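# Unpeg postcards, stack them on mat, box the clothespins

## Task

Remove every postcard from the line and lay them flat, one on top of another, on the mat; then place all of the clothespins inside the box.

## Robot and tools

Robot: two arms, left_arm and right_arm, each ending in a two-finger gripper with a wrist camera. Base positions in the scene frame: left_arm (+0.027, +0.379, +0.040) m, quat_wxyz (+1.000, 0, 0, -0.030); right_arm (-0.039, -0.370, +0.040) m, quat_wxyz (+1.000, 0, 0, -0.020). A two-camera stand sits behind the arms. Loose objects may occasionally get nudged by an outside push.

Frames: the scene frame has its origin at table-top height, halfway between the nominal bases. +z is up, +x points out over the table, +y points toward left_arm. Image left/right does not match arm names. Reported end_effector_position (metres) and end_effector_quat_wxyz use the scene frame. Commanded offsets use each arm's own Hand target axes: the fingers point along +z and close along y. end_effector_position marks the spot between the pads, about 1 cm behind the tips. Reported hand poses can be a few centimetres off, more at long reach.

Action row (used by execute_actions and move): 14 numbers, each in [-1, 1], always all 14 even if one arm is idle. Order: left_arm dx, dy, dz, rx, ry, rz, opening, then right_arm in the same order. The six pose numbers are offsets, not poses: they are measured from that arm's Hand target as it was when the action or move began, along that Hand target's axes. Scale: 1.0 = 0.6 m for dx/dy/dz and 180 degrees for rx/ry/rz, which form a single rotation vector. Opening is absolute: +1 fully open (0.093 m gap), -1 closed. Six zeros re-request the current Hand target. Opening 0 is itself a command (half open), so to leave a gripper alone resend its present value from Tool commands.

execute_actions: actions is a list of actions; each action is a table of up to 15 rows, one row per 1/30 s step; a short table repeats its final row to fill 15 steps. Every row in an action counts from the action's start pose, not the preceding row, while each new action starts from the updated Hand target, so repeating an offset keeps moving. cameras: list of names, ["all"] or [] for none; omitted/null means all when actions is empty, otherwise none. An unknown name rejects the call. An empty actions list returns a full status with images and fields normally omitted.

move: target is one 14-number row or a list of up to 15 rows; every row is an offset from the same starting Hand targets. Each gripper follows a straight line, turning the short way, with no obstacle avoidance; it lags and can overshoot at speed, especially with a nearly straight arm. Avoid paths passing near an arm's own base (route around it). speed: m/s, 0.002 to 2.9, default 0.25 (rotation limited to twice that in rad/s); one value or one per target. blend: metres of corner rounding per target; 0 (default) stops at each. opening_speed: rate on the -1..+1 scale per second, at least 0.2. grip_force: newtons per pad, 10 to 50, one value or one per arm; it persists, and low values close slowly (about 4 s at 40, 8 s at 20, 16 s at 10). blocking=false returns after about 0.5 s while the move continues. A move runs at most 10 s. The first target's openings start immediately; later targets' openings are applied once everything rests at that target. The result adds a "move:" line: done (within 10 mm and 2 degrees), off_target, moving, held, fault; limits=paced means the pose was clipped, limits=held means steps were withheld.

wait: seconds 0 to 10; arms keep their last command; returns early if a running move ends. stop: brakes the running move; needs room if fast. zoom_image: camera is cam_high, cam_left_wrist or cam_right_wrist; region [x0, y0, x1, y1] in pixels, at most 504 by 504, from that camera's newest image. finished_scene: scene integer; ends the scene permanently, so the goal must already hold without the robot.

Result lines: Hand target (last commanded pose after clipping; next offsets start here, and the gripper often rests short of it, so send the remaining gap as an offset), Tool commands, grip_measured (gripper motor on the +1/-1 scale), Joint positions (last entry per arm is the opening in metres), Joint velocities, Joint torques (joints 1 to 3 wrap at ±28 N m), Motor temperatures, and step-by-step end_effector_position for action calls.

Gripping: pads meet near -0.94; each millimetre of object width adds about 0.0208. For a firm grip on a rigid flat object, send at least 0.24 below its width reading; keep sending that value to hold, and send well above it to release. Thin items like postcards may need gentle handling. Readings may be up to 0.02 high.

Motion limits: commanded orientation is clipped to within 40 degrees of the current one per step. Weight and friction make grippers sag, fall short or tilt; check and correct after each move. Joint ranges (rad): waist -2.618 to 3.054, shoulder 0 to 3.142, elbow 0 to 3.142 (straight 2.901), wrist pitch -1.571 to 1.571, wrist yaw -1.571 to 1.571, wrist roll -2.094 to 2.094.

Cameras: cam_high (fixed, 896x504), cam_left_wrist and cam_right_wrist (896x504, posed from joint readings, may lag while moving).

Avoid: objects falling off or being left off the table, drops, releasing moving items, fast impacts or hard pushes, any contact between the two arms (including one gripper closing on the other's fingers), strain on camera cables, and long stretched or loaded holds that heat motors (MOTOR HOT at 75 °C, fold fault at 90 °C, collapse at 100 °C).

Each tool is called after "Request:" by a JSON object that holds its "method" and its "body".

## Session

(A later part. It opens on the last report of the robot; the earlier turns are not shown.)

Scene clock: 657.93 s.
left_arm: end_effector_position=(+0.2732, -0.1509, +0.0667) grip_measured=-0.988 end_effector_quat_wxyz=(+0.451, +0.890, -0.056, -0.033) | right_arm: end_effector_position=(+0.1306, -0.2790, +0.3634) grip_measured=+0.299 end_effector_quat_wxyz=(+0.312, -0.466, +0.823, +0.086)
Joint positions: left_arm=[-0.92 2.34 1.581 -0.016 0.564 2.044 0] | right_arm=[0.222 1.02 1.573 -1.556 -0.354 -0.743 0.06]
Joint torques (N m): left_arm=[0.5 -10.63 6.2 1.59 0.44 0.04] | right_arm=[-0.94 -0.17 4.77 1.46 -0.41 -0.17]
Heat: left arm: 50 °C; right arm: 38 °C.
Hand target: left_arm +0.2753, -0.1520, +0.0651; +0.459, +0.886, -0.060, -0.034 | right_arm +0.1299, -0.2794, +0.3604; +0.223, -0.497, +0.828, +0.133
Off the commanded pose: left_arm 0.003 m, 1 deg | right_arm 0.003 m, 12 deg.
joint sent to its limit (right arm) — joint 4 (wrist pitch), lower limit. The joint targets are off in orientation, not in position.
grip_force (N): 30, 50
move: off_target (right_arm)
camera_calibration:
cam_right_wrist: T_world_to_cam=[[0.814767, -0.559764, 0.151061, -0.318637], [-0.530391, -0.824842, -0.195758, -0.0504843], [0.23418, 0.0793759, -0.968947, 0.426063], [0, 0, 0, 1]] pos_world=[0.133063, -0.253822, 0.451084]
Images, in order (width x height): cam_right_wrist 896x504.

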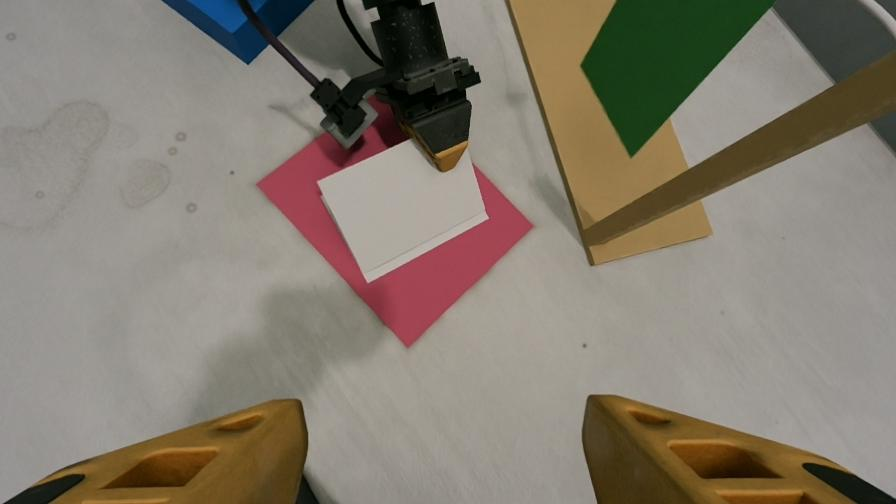

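Request:
{"method": "move", "body": {"target": [[0,0,0,0,0,0,-0.5,0,0,0,0,0,0,0.3],[0,-0.0777,-0.11,0,0,0,-0.5,0,0,0,0,0,0,0.3],[-0.002,0.195,-0.302,0,0,0,-0.5,0,0,0,0,0,0,0.3]], "speed": [0.1,0.1,0.25], "blend": [0,0.005,0], "cameras": ["all"]}}

Scene clock: 666.73 s.
left_arm: end_effector_position=(+0.2862, -0.0715, +0.2348) grip_measured=-0.501 end_effector_quat_wxyz=(+0.443, +0.895, -0.025, -0.047) | right_arm: end_effector_position=(+0.1306, -0.2790, +0.3634) grip_measured=+0.299 end_effector_quat_wxyz=(+0.312, -0.466, +0.823, +0.086)
Joint positions: left_arm=[-0.792 1.961 1.699 -0.592 0.644 2.097 0.021] | right_arm=[0.222 1.02 1.573 -1.556 -0.354 -0.743 0.06]
Joint torques (N m): left_arm=[0.39 -12.6 9.4 1.23 0.44 0.05] | right_arm=[-0.9 -0.13 4.78 1.46 -0.41 -0.17]
Heat: left arm: 51 °C; right arm: 38 °C.
Hand target: left_arm +0.2864, -0.0720, +0.2650; +0.459, +0.886, -0.060, -0.035 | right_arm +0.1299, -0.2794, +0.3604; +0.223, -0.497, +0.828, +0.133
Off the commanded pose: left_arm 0.030 m, 5 deg | right_arm 0.003 m, 12 deg.
joint sent to its limit (left arm) — joint 6 (wrist roll), upper limit. The joint targets are off in orientation, not in position.
joint sent to its limit (right arm) — joint 4 (wrist pitch), lower limit. The joint targets are off in orientation, not in position.
grip_force (N): 30, 50
move: off_target (left_arm, right_arm)
camera_calibration:
cam_left_wrist: T_world_to_cam=[[0.0255203, 0.613537, -0.789253, 0.222625], [0.94799, 0.235721, 0.213894, -0.264331], [0.317276, -0.753663, -0.575612, 0.0762453], [0, 0, 0, 1]] pos_world=[0.220711, -0.0168169, 0.276134]
cam_right_wrist: T_world_to_cam=[[0.814767, -0.559764, 0.151061, -0.318637], [-0.530391, -0.824842, -0.195758, -0.0504843], [0.23418, 0.0793759, -0.968947, 0.426063], [0, 0, 0, 1]] pos_world=[0.133063, -0.253822, 0.451084]

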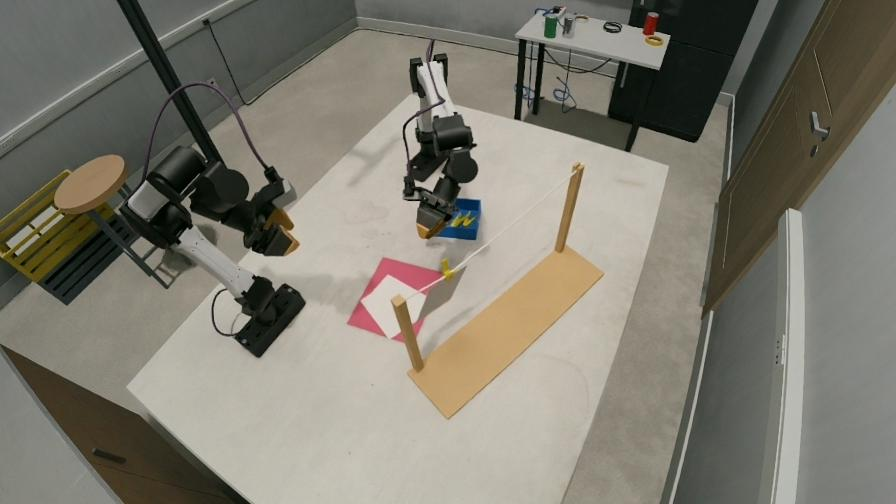

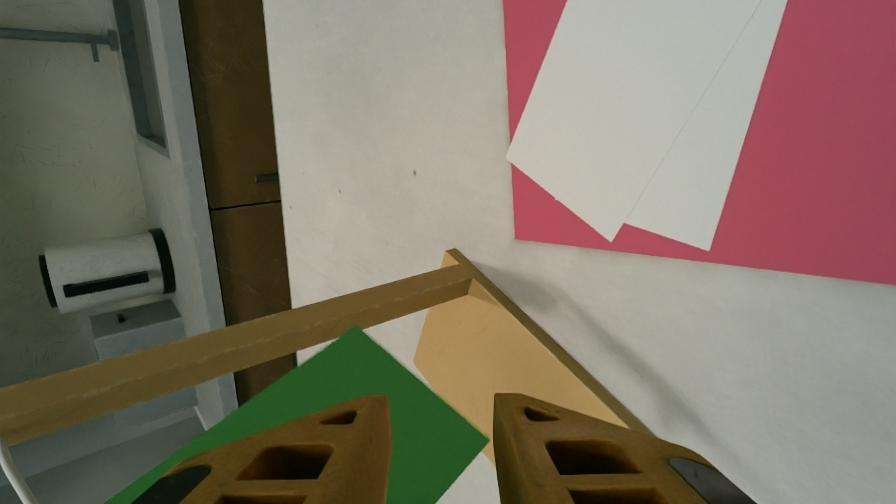

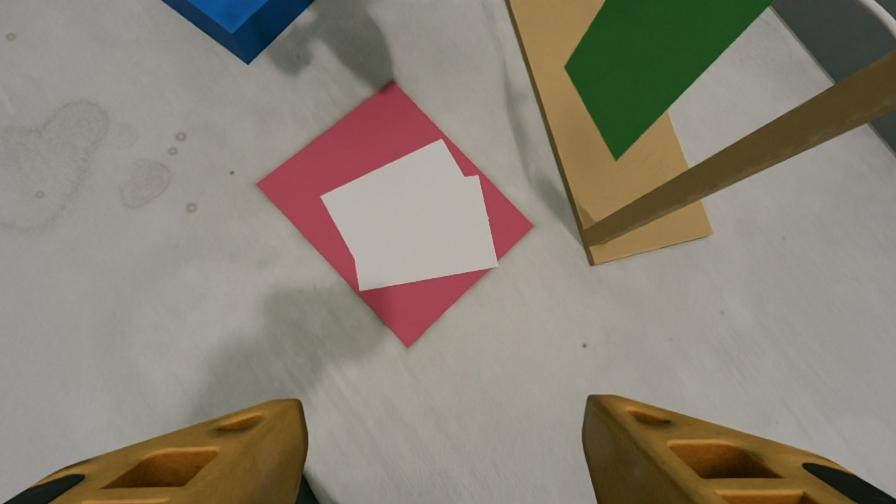

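Request:
{"method": "zoom_image", "body": {"camera": "cam_high", "region": [340, 200, 540, 400]}}

Request:
{"method": "zoom_image", "body": {"camera": "cam_right_wrist", "region": [496, 0, 896, 300]}}

Scaled by 2.520 from the camera's 896x504 image, which has a finer 1280x720 frame.

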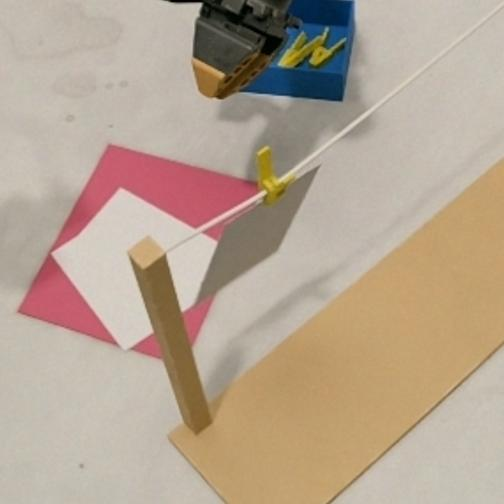

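Scaled by 1.260 from the camera's 896x504 image, which has a finer 1280x720 frame.

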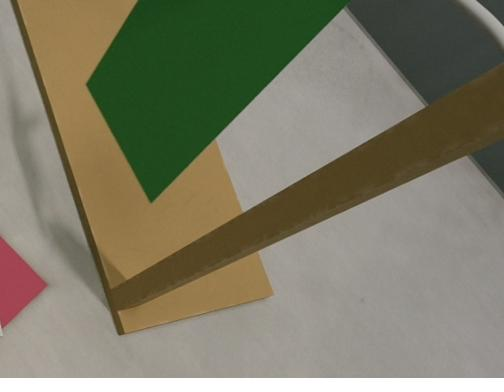

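Request:
{"method": "move", "body": {"target": [[0.1717,-0.1918,-0.0418,-0.1533,-0.1528,-0.4808,-0.5,0.0648,-0.0677,0.5407,0.0631,0.0552,0.1359,-0.1],[0.1717,-0.1918,-0.0418,-0.1533,-0.1528,-0.4808,-0.5,0.1132,-0.0677,0.6245,0.0631,0.0552,0.1359,-0.1],[0.1717,-0.1918,-0.0418,-0.1533,-0.1528,-0.4808,-0.5,0.0687,-0.0402,0.6502,0.03,0.056,0.0653,-0.1]], "speed": [0.25,0.1,0.06], "blend": [0.01,0,0], "cameras": ["all"]}}

Scene clock: 724.83 s.
left_arm: end_effector_position=(+0.3970, -0.0014, +0.1908) grip_measured=-0.501 end_effector_quat_wxyz=(+0.458, +0.537, +0.462, -0.538) | right_arm: end_effector_position=(+0.2374, -0.1502, +0.0111) grip_measured=-0.099 end_effector_quat_wxyz=(+0.185, -0.393, +0.898, +0.071)
Joint positions: left_arm=[-0.434 2.255 1.294 0.954 1.232 0.001 0.021] | right_arm=[0.685 1.798 0.782 -0.158 -0.053 -0.17 0.04]
Joint torques (N m): left_arm=[0.27 -9.26 5.05 1.69 -0.14 0.01] | right_arm=[1.07 -4.72 6.64 0.88 -0.28 -0.23]
Motor temperatures (°C): left_arm=[23 53 40 39 23 25 23] | right_arm=[23 33 37 34 24 25 24]
Heat: left arm: 53 °C; right arm: 37 °C.
Hand target: left_arm +0.3999, -0.0002, +0.1847; +0.464, +0.533, +0.464, -0.534 | right_arm +0.2265, -0.1497, +0.0022; +0.157, -0.409, +0.896, +0.072
Off the commanded pose: left_arm 0.007 m, 1 deg | right_arm 0.014 m, 4 deg.
grip_force (N): 30, 50
move: off_target (right_arm)
camera_calibration:
cam_left_wrist: T_world_to_cam=[[-0.985906, 0.166519, -0.0161714, 0.395482], [0.084066, 0.409508, -0.908425, 0.180805], [-0.144647, -0.896981, -0.417735, 0.221674], [0, 0, 0, 1]] pos_world=[0.406773, 0.0589412, 0.263244]
cam_right_wrist: T_world_to_cam=[[0.725508, -0.687864, 0.0219331, -0.277066], [-0.688006, -0.724139, 0.0476507, 0.0932602], [-0.0168946, -0.0496611, -0.998623, 0.0901291], [0, 0, 0, 1]] pos_world=[0.2667, -0.118575, 0.091638]

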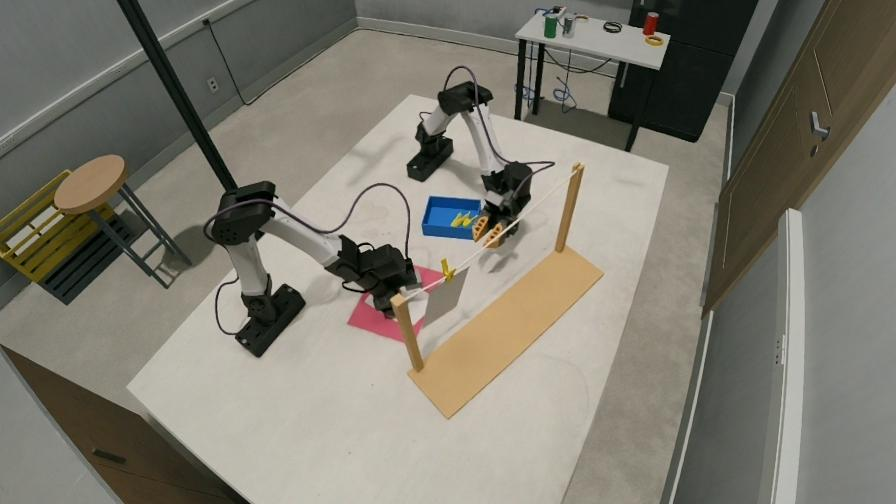

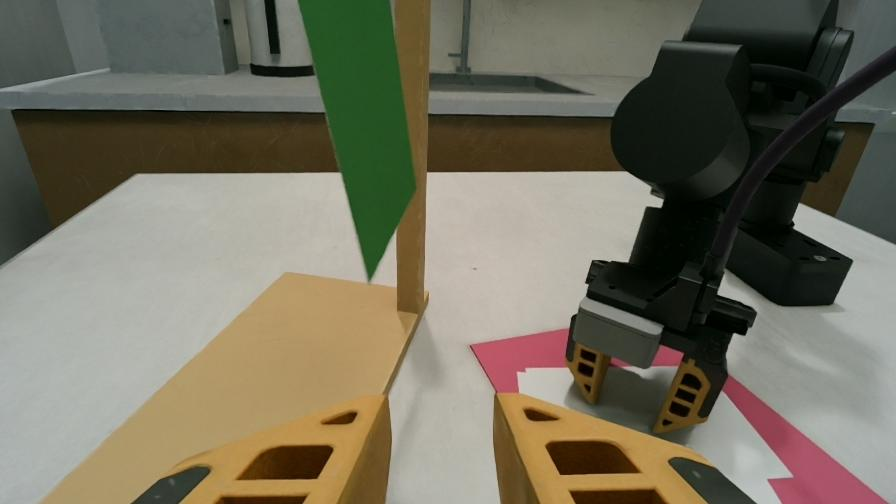

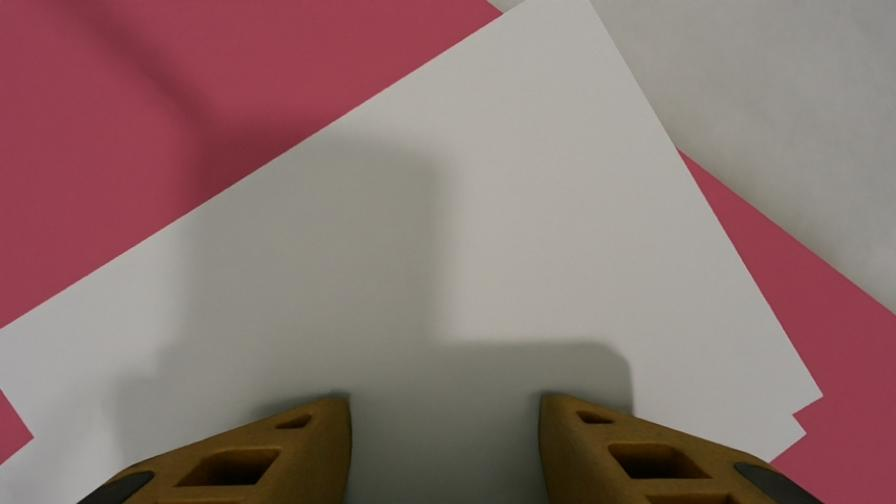

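Request:
{"method": "move", "body": {"target": [0,0,0,0,0,0,-0.5,-0.0454,0,-0.1253,0,0,0,-0.1], "speed": 0.15, "cameras": ["all"]}}

Scene clock: 734.53 s.
left_arm: end_effector_position=(+0.3970, -0.0014, +0.1908) grip_measured=-0.501 end_effector_quat_wxyz=(+0.458, +0.537, +0.462, -0.538) | right_arm: end_effector_position=(+0.2229, -0.1585, +0.0693) grip_measured=-0.099 end_effector_quat_wxyz=(+0.142, -0.399, +0.904, +0.064)
Joint positions: left_arm=[-0.434 2.255 1.294 0.954 1.232 0.001 0.021] | right_arm=[0.689 1.647 0.924 -0.542 -0.058 -0.172 0.04]
Joint torques (N m): left_arm=[0.34 -9.16 5.08 1.68 -0.11 0.04] | right_arm=[0.73 -7.86 8.69 1.01 -0.24 -0.17]
Heat: left arm: 53 °C; right arm: 38 °C.
Hand target: left_arm +0.3999, -0.0002, +0.1847; +0.464, +0.533, +0.464, -0.534 | right_arm +0.2266, -0.1498, +0.0821; +0.157, -0.409, +0.896, +0.072
Off the commanded pose: left_arm 0.007 m, 1 deg | right_arm 0.016 m, 3 deg.
grip_force (N): 30, 50
move: off_target (right_arm)
camera_calibration:
cam_left_wrist: T_world_to_cam=[[-0.985906, 0.166519, -0.0161714, 0.395482], [0.084066, 0.409508, -0.908425, 0.180805], [-0.144647, -0.896981, -0.417735, 0.221674], [0, 0, 0, 1]] pos_world=[0.406773, 0.0589412, 0.263244]
cam_right_wrist: T_world_to_cam=[[0.732016, -0.681282, 0.00270138, -0.272485], [-0.675301, -0.725053, 0.135157, 0.0654754], [-0.0901215, -0.100761, -0.99082, 0.15528], [0, 0, 0, 1]] pos_world=[0.257673, -0.12252, 0.145742]

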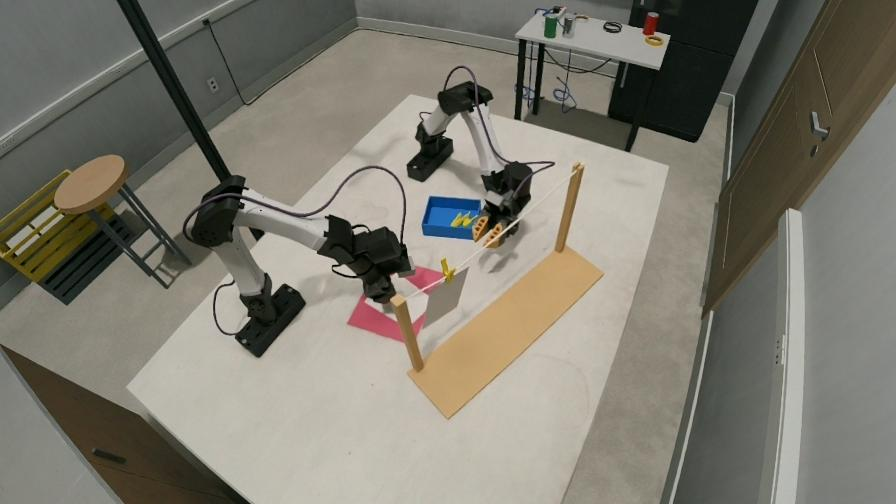

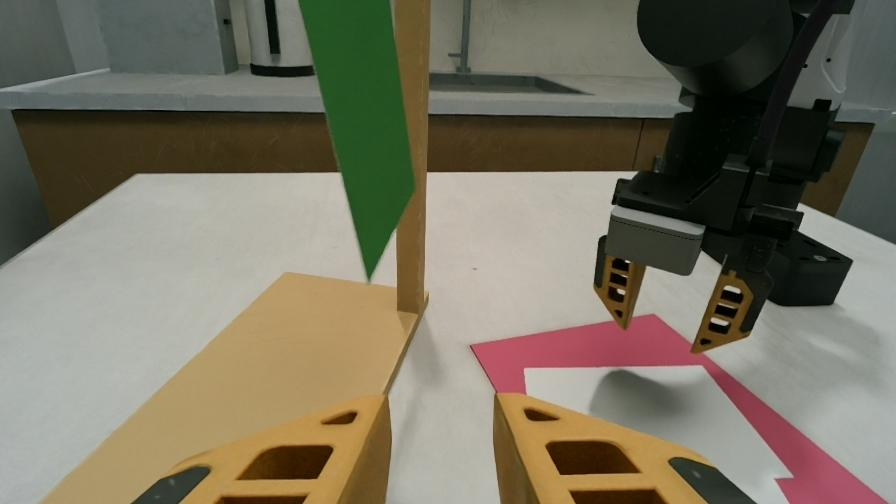

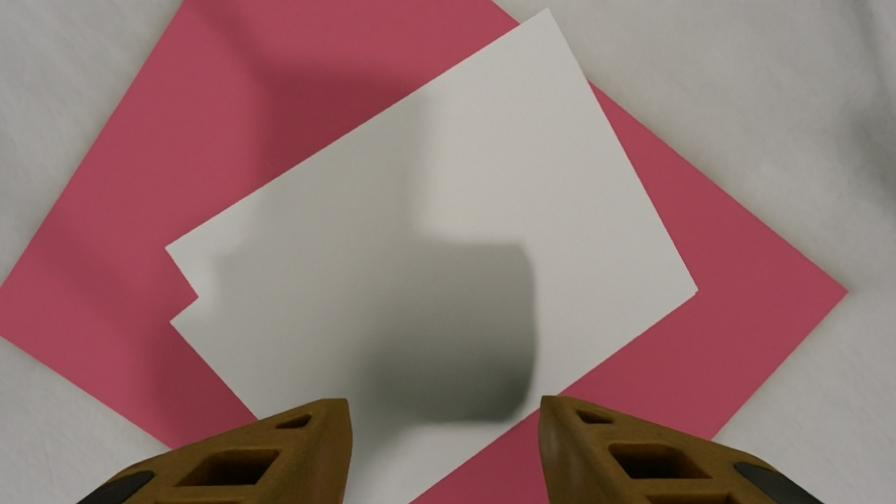

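Request:
{"method": "move", "body": {"target": [[0,0,0,0,0,0,-0.5,0.0454,0,0.1253,0,0,0,-0.1],[0,0,0,0,0,0,-0.5,0.0659,0.0252,0.1179,0,0,0,-0.1],[0,0,0,0,0,0,-0.5,0.0092,0.0252,-0.0388,0,0,0,-0.1]], "speed": [0.12,0.06,0.12], "cameras": ["all"]}}

Scene clock: 752.57 s.
left_arm: end_effector_position=(+0.3970, -0.0014, +0.1908) grip_measured=-0.501 end_effector_quat_wxyz=(+0.458, +0.537, +0.462, -0.538) | right_arm: end_effector_position=(+0.2018, -0.1577, +0.0879) grip_measured=-0.099 end_effector_quat_wxyz=(+0.139, -0.412, +0.898, +0.065)
Joint positions: left_arm=[-0.434 2.255 1.294 0.954 1.232 0.001 0.021] | right_arm=[0.733 1.557 0.914 -0.623 -0.052 -0.159 0.04]
Joint torques (N m): left_arm=[0.32 -9.17 4.98 1.71 -0.11 0.03] | right_arm=[0.69 -7.41 9.18 1.01 -0.15 0.12]
Heat: left arm: 53 °C; right arm: 40 °C.
Hand target: left_arm +0.3999, -0.0002, +0.1847; +0.464, +0.533, +0.464, -0.534 | right_arm +0.2066, -0.1498, +0.1021; +0.158, -0.409, +0.896, +0.072
Off the commanded pose: left_arm 0.007 m, 1 deg | right_arm 0.017 m, 2 deg.
grip_force (N): 30, 50
move: off_target (right_arm)
camera_calibration:
cam_left_wrist: T_world_to_cam=[[-0.985906, 0.166519, -0.0161714, 0.395482], [0.084066, 0.409508, -0.908425, 0.180805], [-0.144647, -0.896981, -0.417735, 0.221674], [0, 0, 0, 1]] pos_world=[0.406773, 0.0589412, 0.263244]
cam_right_wrist: T_world_to_cam=[[0.752271, -0.658844, 0.00368019, -0.257275], [-0.652901, -0.744712, 0.13829, 0.0414217], [-0.088371, -0.106435, -0.990385, 0.170561], [0, 0, 0, 1]] pos_world=[0.235657, -0.120503, 0.164139]

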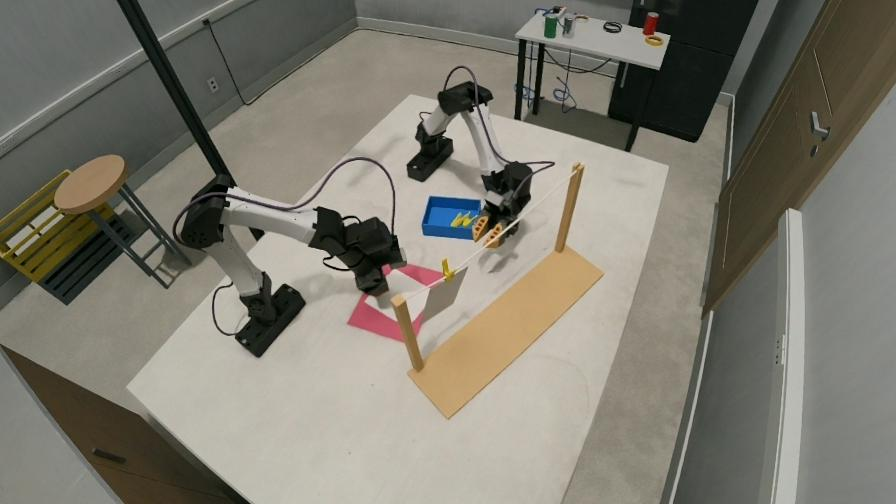

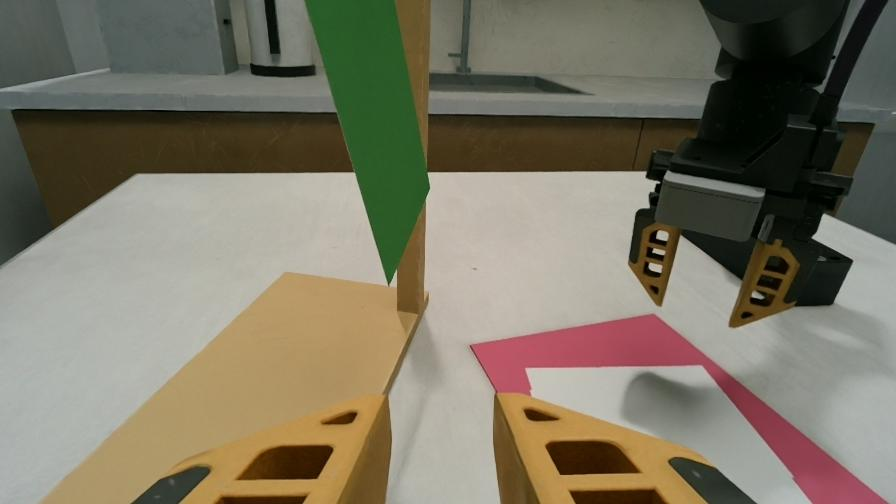

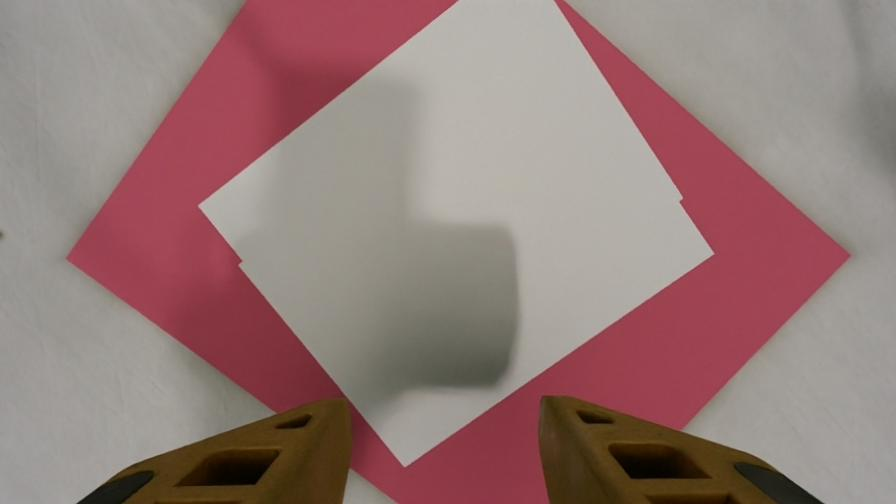

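Request:
{"method": "zoom_image", "body": {"camera": "cam_high", "region": [380, 230, 500, 350]}}

Request:
{"method": "zoom_image", "body": {"camera": "cam_left_wrist", "region": [280, 0, 480, 300]}}

Scaled by 4.200 from the camera's 896x504 image, which has a finer 1280x720 frame.

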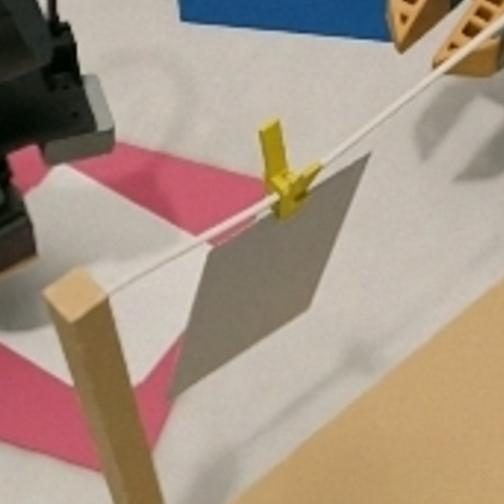

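Scaled by 1.680 from the camera's 896x504 image, which has a finer 1280x720 frame.

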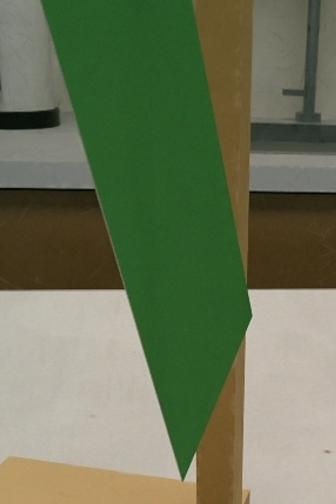

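Request:
{"method": "move", "body": {"target": [0,0,0,0,0,0,-0.5,-0.0075,-0.1262,-0.348,0.0694,-0.22,0.0828,0.3], "speed": 0.25, "cameras": ["all"]}}

Scene clock: 783.20 s.
left_arm: end_effector_position=(+0.3970, -0.0014, +0.1908) grip_measured=-0.501 end_effector_quat_wxyz=(+0.458, +0.537, +0.462, -0.538) | right_arm: end_effector_position=(+0.2163, -0.2509, +0.2840) grip_measured=+0.299 end_effector_quat_wxyz=(+0.463, -0.233, +0.847, +0.122)
Joint positions: left_arm=[-0.434 2.255 1.294 0.954 1.232 0.001 0.021] | right_arm=[0.385 0.808 0.852 -0.624 -0.151 -0.11 0.06]
Joint torques (N m): left_arm=[0.31 -9.21 5 1.69 -0.1 0.03] | right_arm=[-0.9 -1.29 9.81 2.25 -0.24 0.11]
Motor temperatures (°C): left_arm=[23 52 37 41 23 25 22] | right_arm=[23 38 41 31 24 25 24]
Heat: left arm: 52 °C; right arm: 41 °C.
Hand target: left_arm +0.3999, -0.0002, +0.1847; +0.464, +0.533, +0.464, -0.534 | right_arm +0.2199, -0.2502, +0.2997; +0.482, -0.224, +0.837, +0.129
Off the commanded pose: left_arm 0.007 m, 1 deg | right_arm 0.016 m, 3 deg.
grip_force (N): 30, 50
move: off_target (right_arm)
camera_calibration:
cam_left_wrist: T_world_to_cam=[[-0.985906, 0.166519, -0.0161714, 0.395482], [0.084066, 0.409508, -0.908425, 0.180805], [-0.144647, -0.896981, -0.417735, 0.221674], [0, 0, 0, 1]] pos_world=[0.406773, 0.0589412, 0.263244]
cam_right_wrist: T_world_to_cam=[[0.497095, -0.867663, 0.00754073, -0.328627], [-0.737083, -0.426838, -0.523945, 0.240431], [0.457826, 0.254892, -0.851719, 0.289228], [0, 0, 0, 1]] pos_world=[0.208161, -0.256234, 0.374791]

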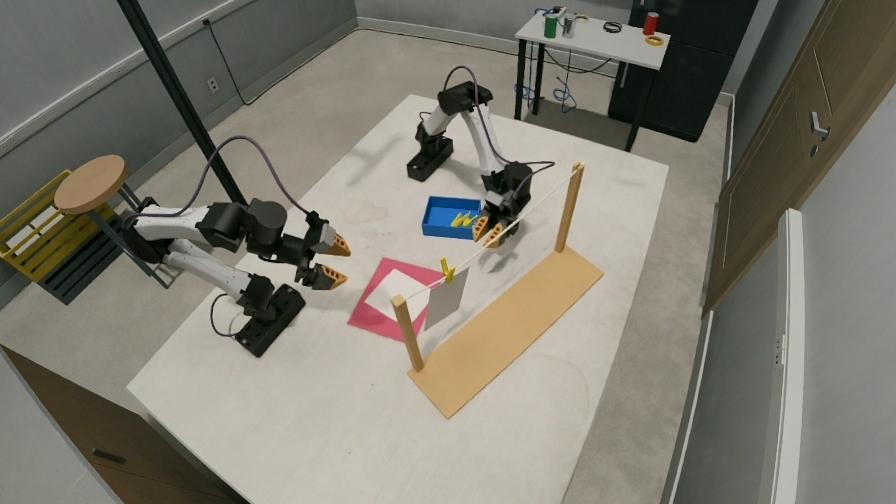

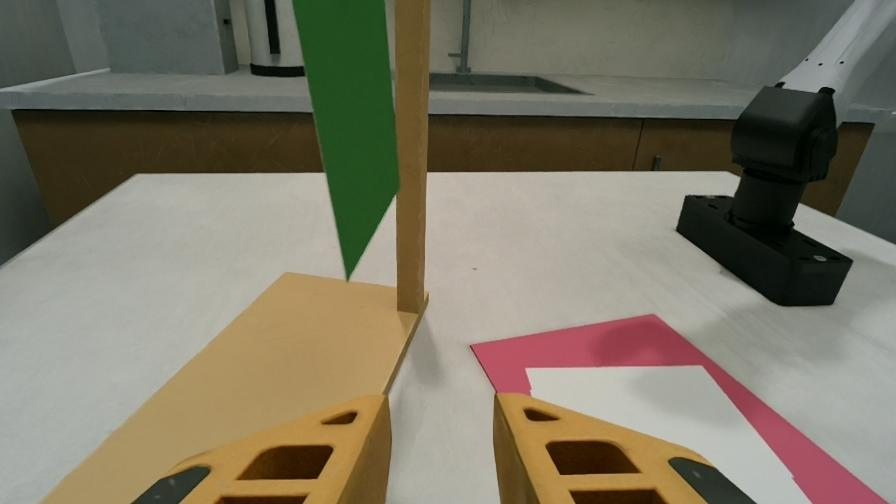

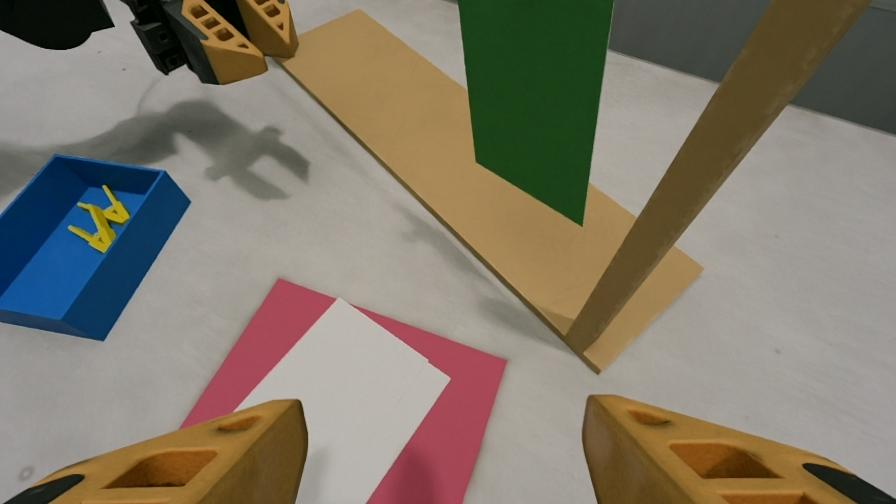

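Request:
{"method": "move", "body": {"target": [0.0333,0.0763,0.1963,0.0112,-0.0828,-0.0012,-0.5,-0.296,-0.104,0.18,-0.1605,0.0691,-0.1567,0.3], "speed": 0.2, "cameras": ["all"]}}

Scene clock: 835.10 s.
left_arm: end_effector_position=(+0.4276, -0.1215, +0.1596) grip_measured=-0.501 end_effector_quat_wxyz=(+0.495, +0.469, +0.405, -0.609) | right_arm: end_effector_position=(+0.4079, -0.2108, +0.3967) grip_measured=+0.299 end_effector_quat_wxyz=(+0.393, -0.512, +0.743, +0.175)
Joint positions: left_arm=[-0.607 2.852 2.013 1.308 1.03 -0.44 0.021] | right_arm=[0.164 2.201 2.838 -1.552 -0.652 -0.853 0.06]
Joint torques (N m): left_arm=[-0.18 -11.86 8.81 1.53 -0.37 0] | right_arm=[-0.87 -8.39 7.3 1.48 -0.53 -0.18]
Motor temperatures (°C): left_arm=[23 51 35 41 23 25 22] | right_arm=[23 33 44 35 24 25 24]
Heat: left arm: 51 °C; right arm: 44 °C.
Hand target: left_arm +0.4288, -0.1233, +0.1650; +0.510, +0.467, +0.391, -0.608 | right_arm +0.4092, -0.2131, +0.3993; +0.337, -0.543, +0.746, +0.187
Off the commanded pose: left_arm 0.006 m, 2 deg | right_arm 0.004 m, 8 deg.
joint sent to its limit (right arm) — joint 4 (wrist pitch), lower limit. The joint targets are off in orientation, not in position.
grip_force (N): 30, 50
move: off_target (right_arm)
camera_calibration:
cam_left_wrist: T_world_to_cam=[[-0.982023, 0.188664, 0.00607556, 0.442541], [0.030457, 0.190134, -0.981286, 0.206986], [-0.186288, -0.96346, -0.192462, 0.079084], [0, 0, 0, 1]] pos_world=[0.443014, -0.0466521, 0.215645]
cam_right_wrist: T_world_to_cam=[[0.894102, -0.424557, 0.142592, -0.511958], [-0.33455, -0.844804, -0.417592, 0.163265], [0.297753, 0.325666, -0.897376, 0.385673], [0, 0, 0, 1]] pos_world=[0.397528, -0.205029, 0.487273]

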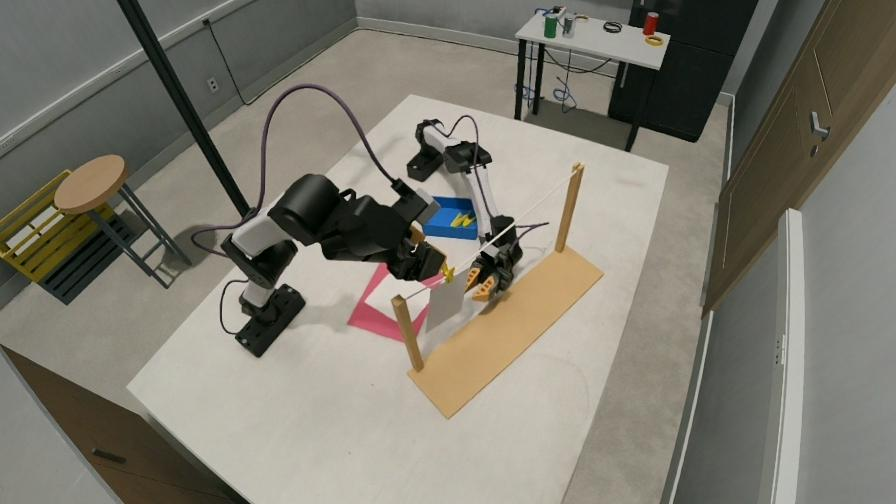

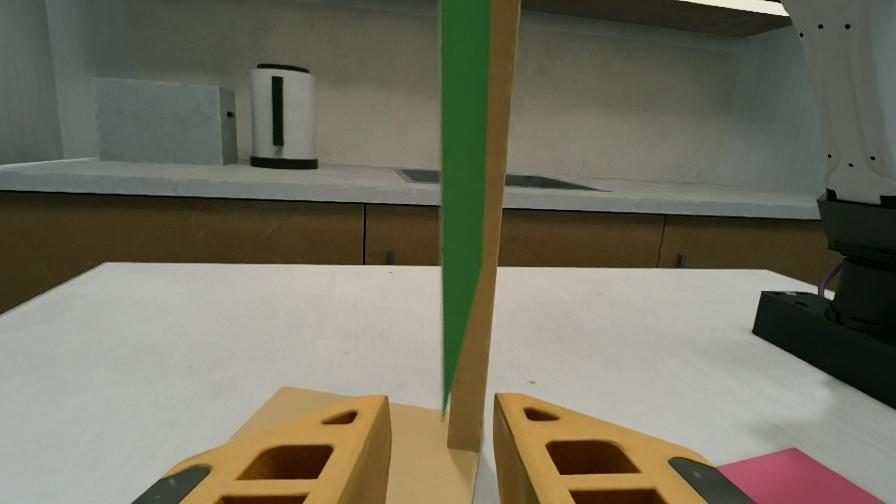

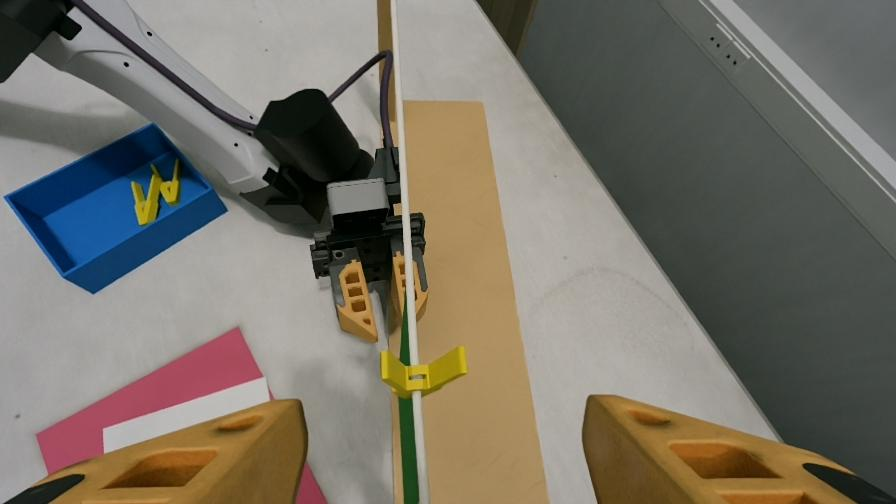

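Request:
{"method": "move", "body": {"target": [[-0.0137,-0.002,0.1065,0,0,0,-0.5,0,0,0,0,0,0,0.3],[-0.0137,-0.002,0.1065,0,0,0,-1,0,0,0,0,0,0,0.3]], "speed": 0.08, "cameras": ["all"]}}

Scene clock: 848.23 s.
left_arm: end_effector_position=(+0.4154, -0.1795, +0.1856) grip_measured=-0.989 end_effector_quat_wxyz=(+0.496, +0.468, +0.401, -0.611) | right_arm: end_effector_position=(+0.4078, -0.2108, +0.3966) grip_measured=+0.299 end_effector_quat_wxyz=(+0.393, -0.512, +0.744, +0.175)
Joint positions: left_arm=[-0.699 2.915 2.274 1.067 0.949 -0.379 0] | right_arm=[0.164 2.201 2.838 -1.553 -0.652 -0.853 0.06]
Joint torques (N m): left_arm=[-0.18 -12.4 9.76 1.38 -0.33 0.18] | right_arm=[-0.88 -8.38 7.28 1.48 -0.53 -0.17]
Heat: left arm: 51 °C; right arm: 43 °C.
Hand target: left_arm +0.4174, -0.1817, +0.1894; +0.510, +0.467, +0.391, -0.607 | right_arm +0.4092, -0.2131, +0.3993; +0.337, -0.543, +0.746, +0.187
Off the commanded pose: left_arm 0.005 m, 2 deg | right_arm 0.004 m, 7 deg.
joint sent to its limit (right arm) — joint 4 (wrist pitch), lower limit. The joint targets are off in orientation, not in position.
grip_force (N): 30, 50
move: off_target (right_arm)
camera_calibration:
cam_left_wrist: T_world_to_cam=[[-0.981325, 0.192352, 0.00162974, 0.442615], [0.0339039, 0.181296, -0.982844, 0.241199], [-0.189347, -0.964434, -0.184431, 0.0255375], [0, 0, 0, 1]] pos_world=[0.431006, -0.104237, 0.24105]
cam_right_wrist: T_world_to_cam=[[0.894229, -0.424504, 0.141954, -0.511671], [-0.334843, -0.844872, -0.417219, 0.163142], [0.297044, 0.325557, -0.897651, 0.385976], [0, 0, 0, 1]] pos_world=[0.397526, -0.205029, 0.487171]

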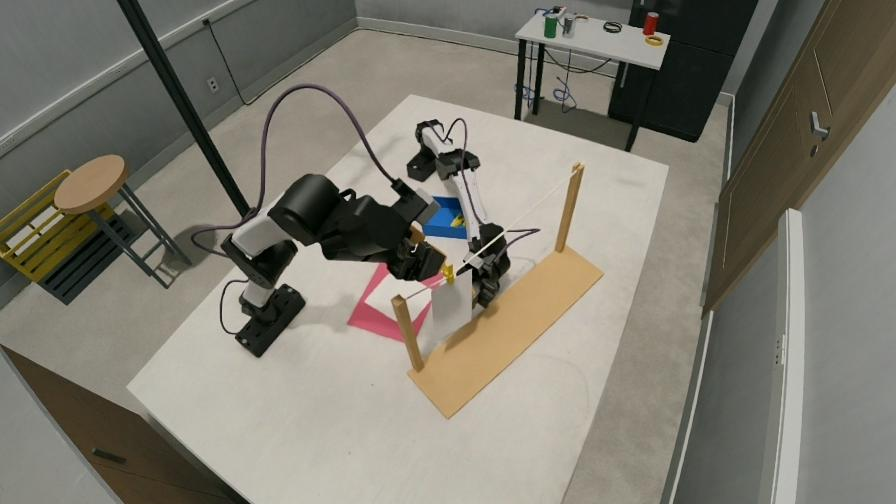

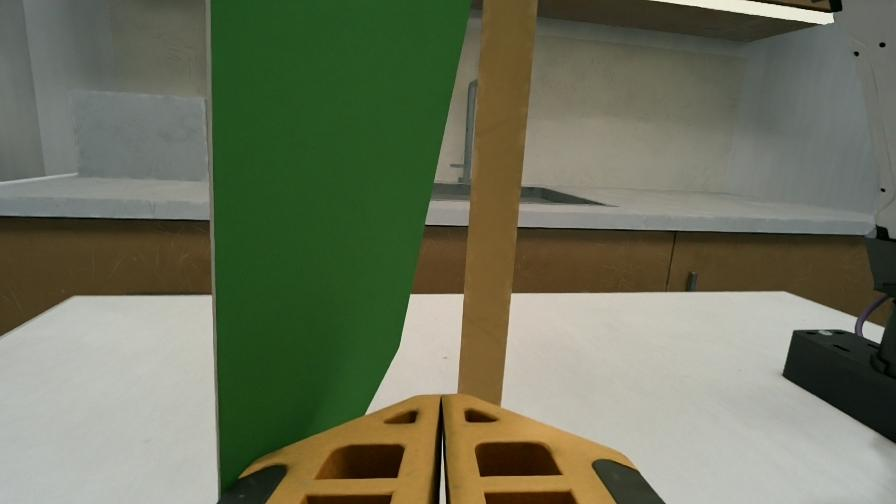

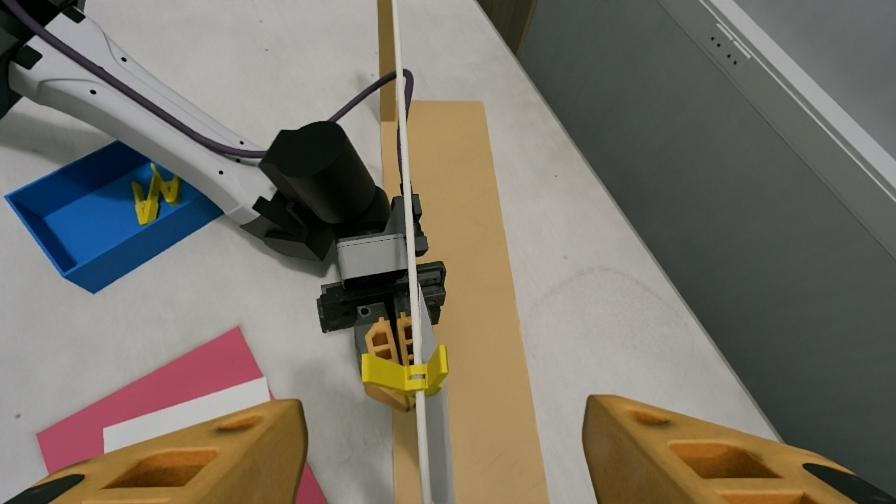

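Request:
{"method": "move", "body": {"target": [[0,0,0,0,0,0,-0.9,0,0,0,0,0,0,0.3],[-0.005,0,-0.125,0,0,0,-0.1,0,0,0,0,0,0,0.3]], "speed": 0.12, "cameras": ["all"]}}

Scene clock: 858.97 s.
left_arm: end_effector_position=(+0.4346, -0.1119, +0.1278) grip_measured=-0.102 end_effector_quat_wxyz=(+0.484, +0.455, +0.429, -0.612) | right_arm: end_effector_position=(+0.4078, -0.2108, +0.3966) grip_measured=+0.299 end_effector_quat_wxyz=(+0.393, -0.512, +0.744, +0.175)
Joint positions: left_arm=[-0.589 2.904 1.998 1.337 1.024 -0.462 0.04] | right_arm=[0.164 2.201 2.838 -1.553 -0.652 -0.853 0.06]
Joint torques (N m): left_arm=[-0.02 -19.12 5.19 1.62 -0.1 0.03] | right_arm=[-0.87 -8.36 7.31 1.48 -0.52 -0.18]
Heat: left arm: 54 °C; right arm: 42 °C.
Hand target: left_arm +0.4301, -0.1096, +0.1728; +0.510, +0.467, +0.391, -0.607 | right_arm +0.4092, -0.2131, +0.3993; +0.337, -0.543, +0.746, +0.187
Off the commanded pose: left_arm 0.045 m, 5 deg | right_arm 0.004 m, 7 deg.
joint sent to its limit (right arm) — joint 4 (wrist pitch), lower limit. The joint targets are off in orientation, not in position.
grip_force (N): 30, 50
move: off_target (left_arm, right_arm); target 2's new opening was sent with left_arm's hand 0.045 m and 5 deg from that target
camera_calibration:
cam_left_wrist: T_world_to_cam=[[-0.98364, 0.169295, 0.0615733, 0.439318], [-0.024327, 0.213837, -0.976567, 0.199558], [-0.178494, -0.962088, -0.20622, 0.082081], [0, 0, 0, 1]] pos_world=[0.451636, -0.038078, 0.184759]
cam_right_wrist: T_world_to_cam=[[0.894229, -0.424504, 0.141954, -0.511671], [-0.334843, -0.844872, -0.417219, 0.163142], [0.297044, 0.325557, -0.897651, 0.385976], [0, 0, 0, 1]] pos_world=[0.397526, -0.205029, 0.487171]

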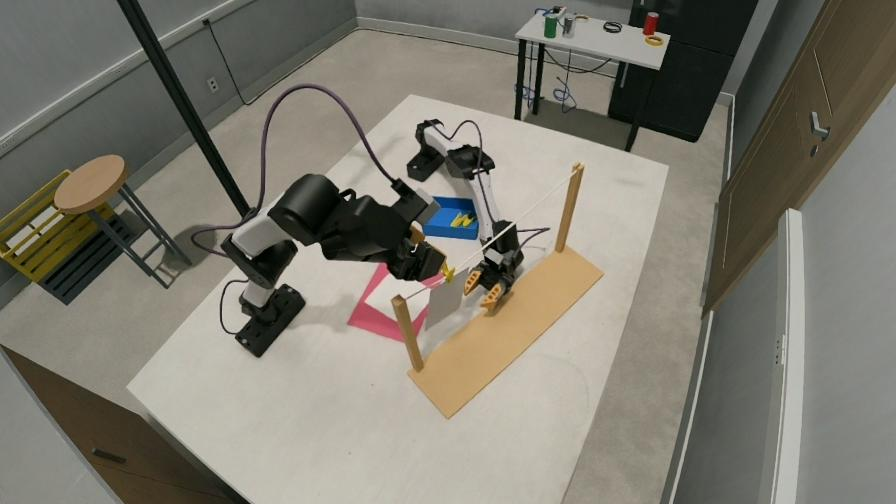

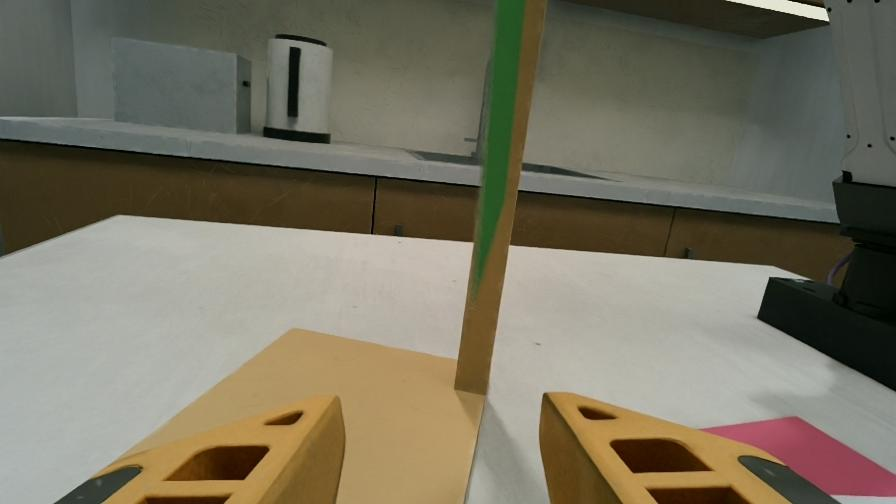

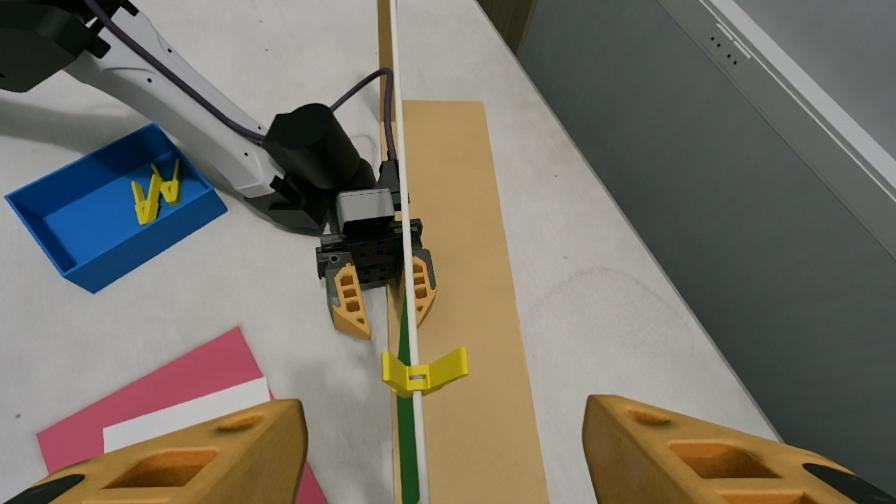

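Request:
{"method": "zoom_image", "body": {"camera": "cam_right_wrist", "region": [220, 0, 520, 300]}}

Request:
{"method": "zoom_image", "body": {"camera": "cam_high", "region": [400, 110, 620, 330]}}

Scaled by 1.680 from the camera's 896x504 image, which has a finer 1280x720 frame.

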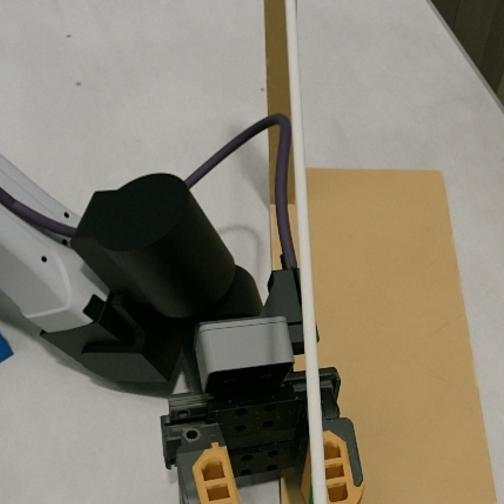

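Scaled by 2.291 from the camera's 896x504 image, which has a finer 1280x720 frame.

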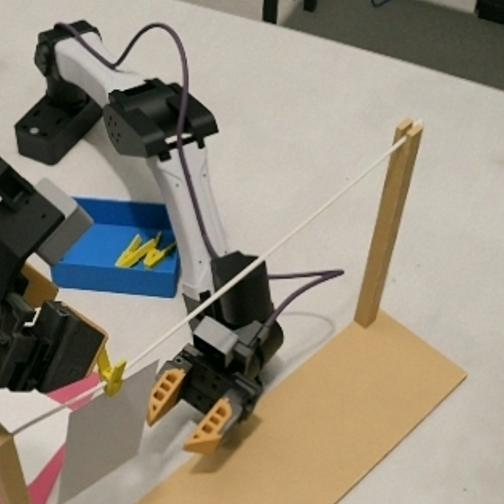

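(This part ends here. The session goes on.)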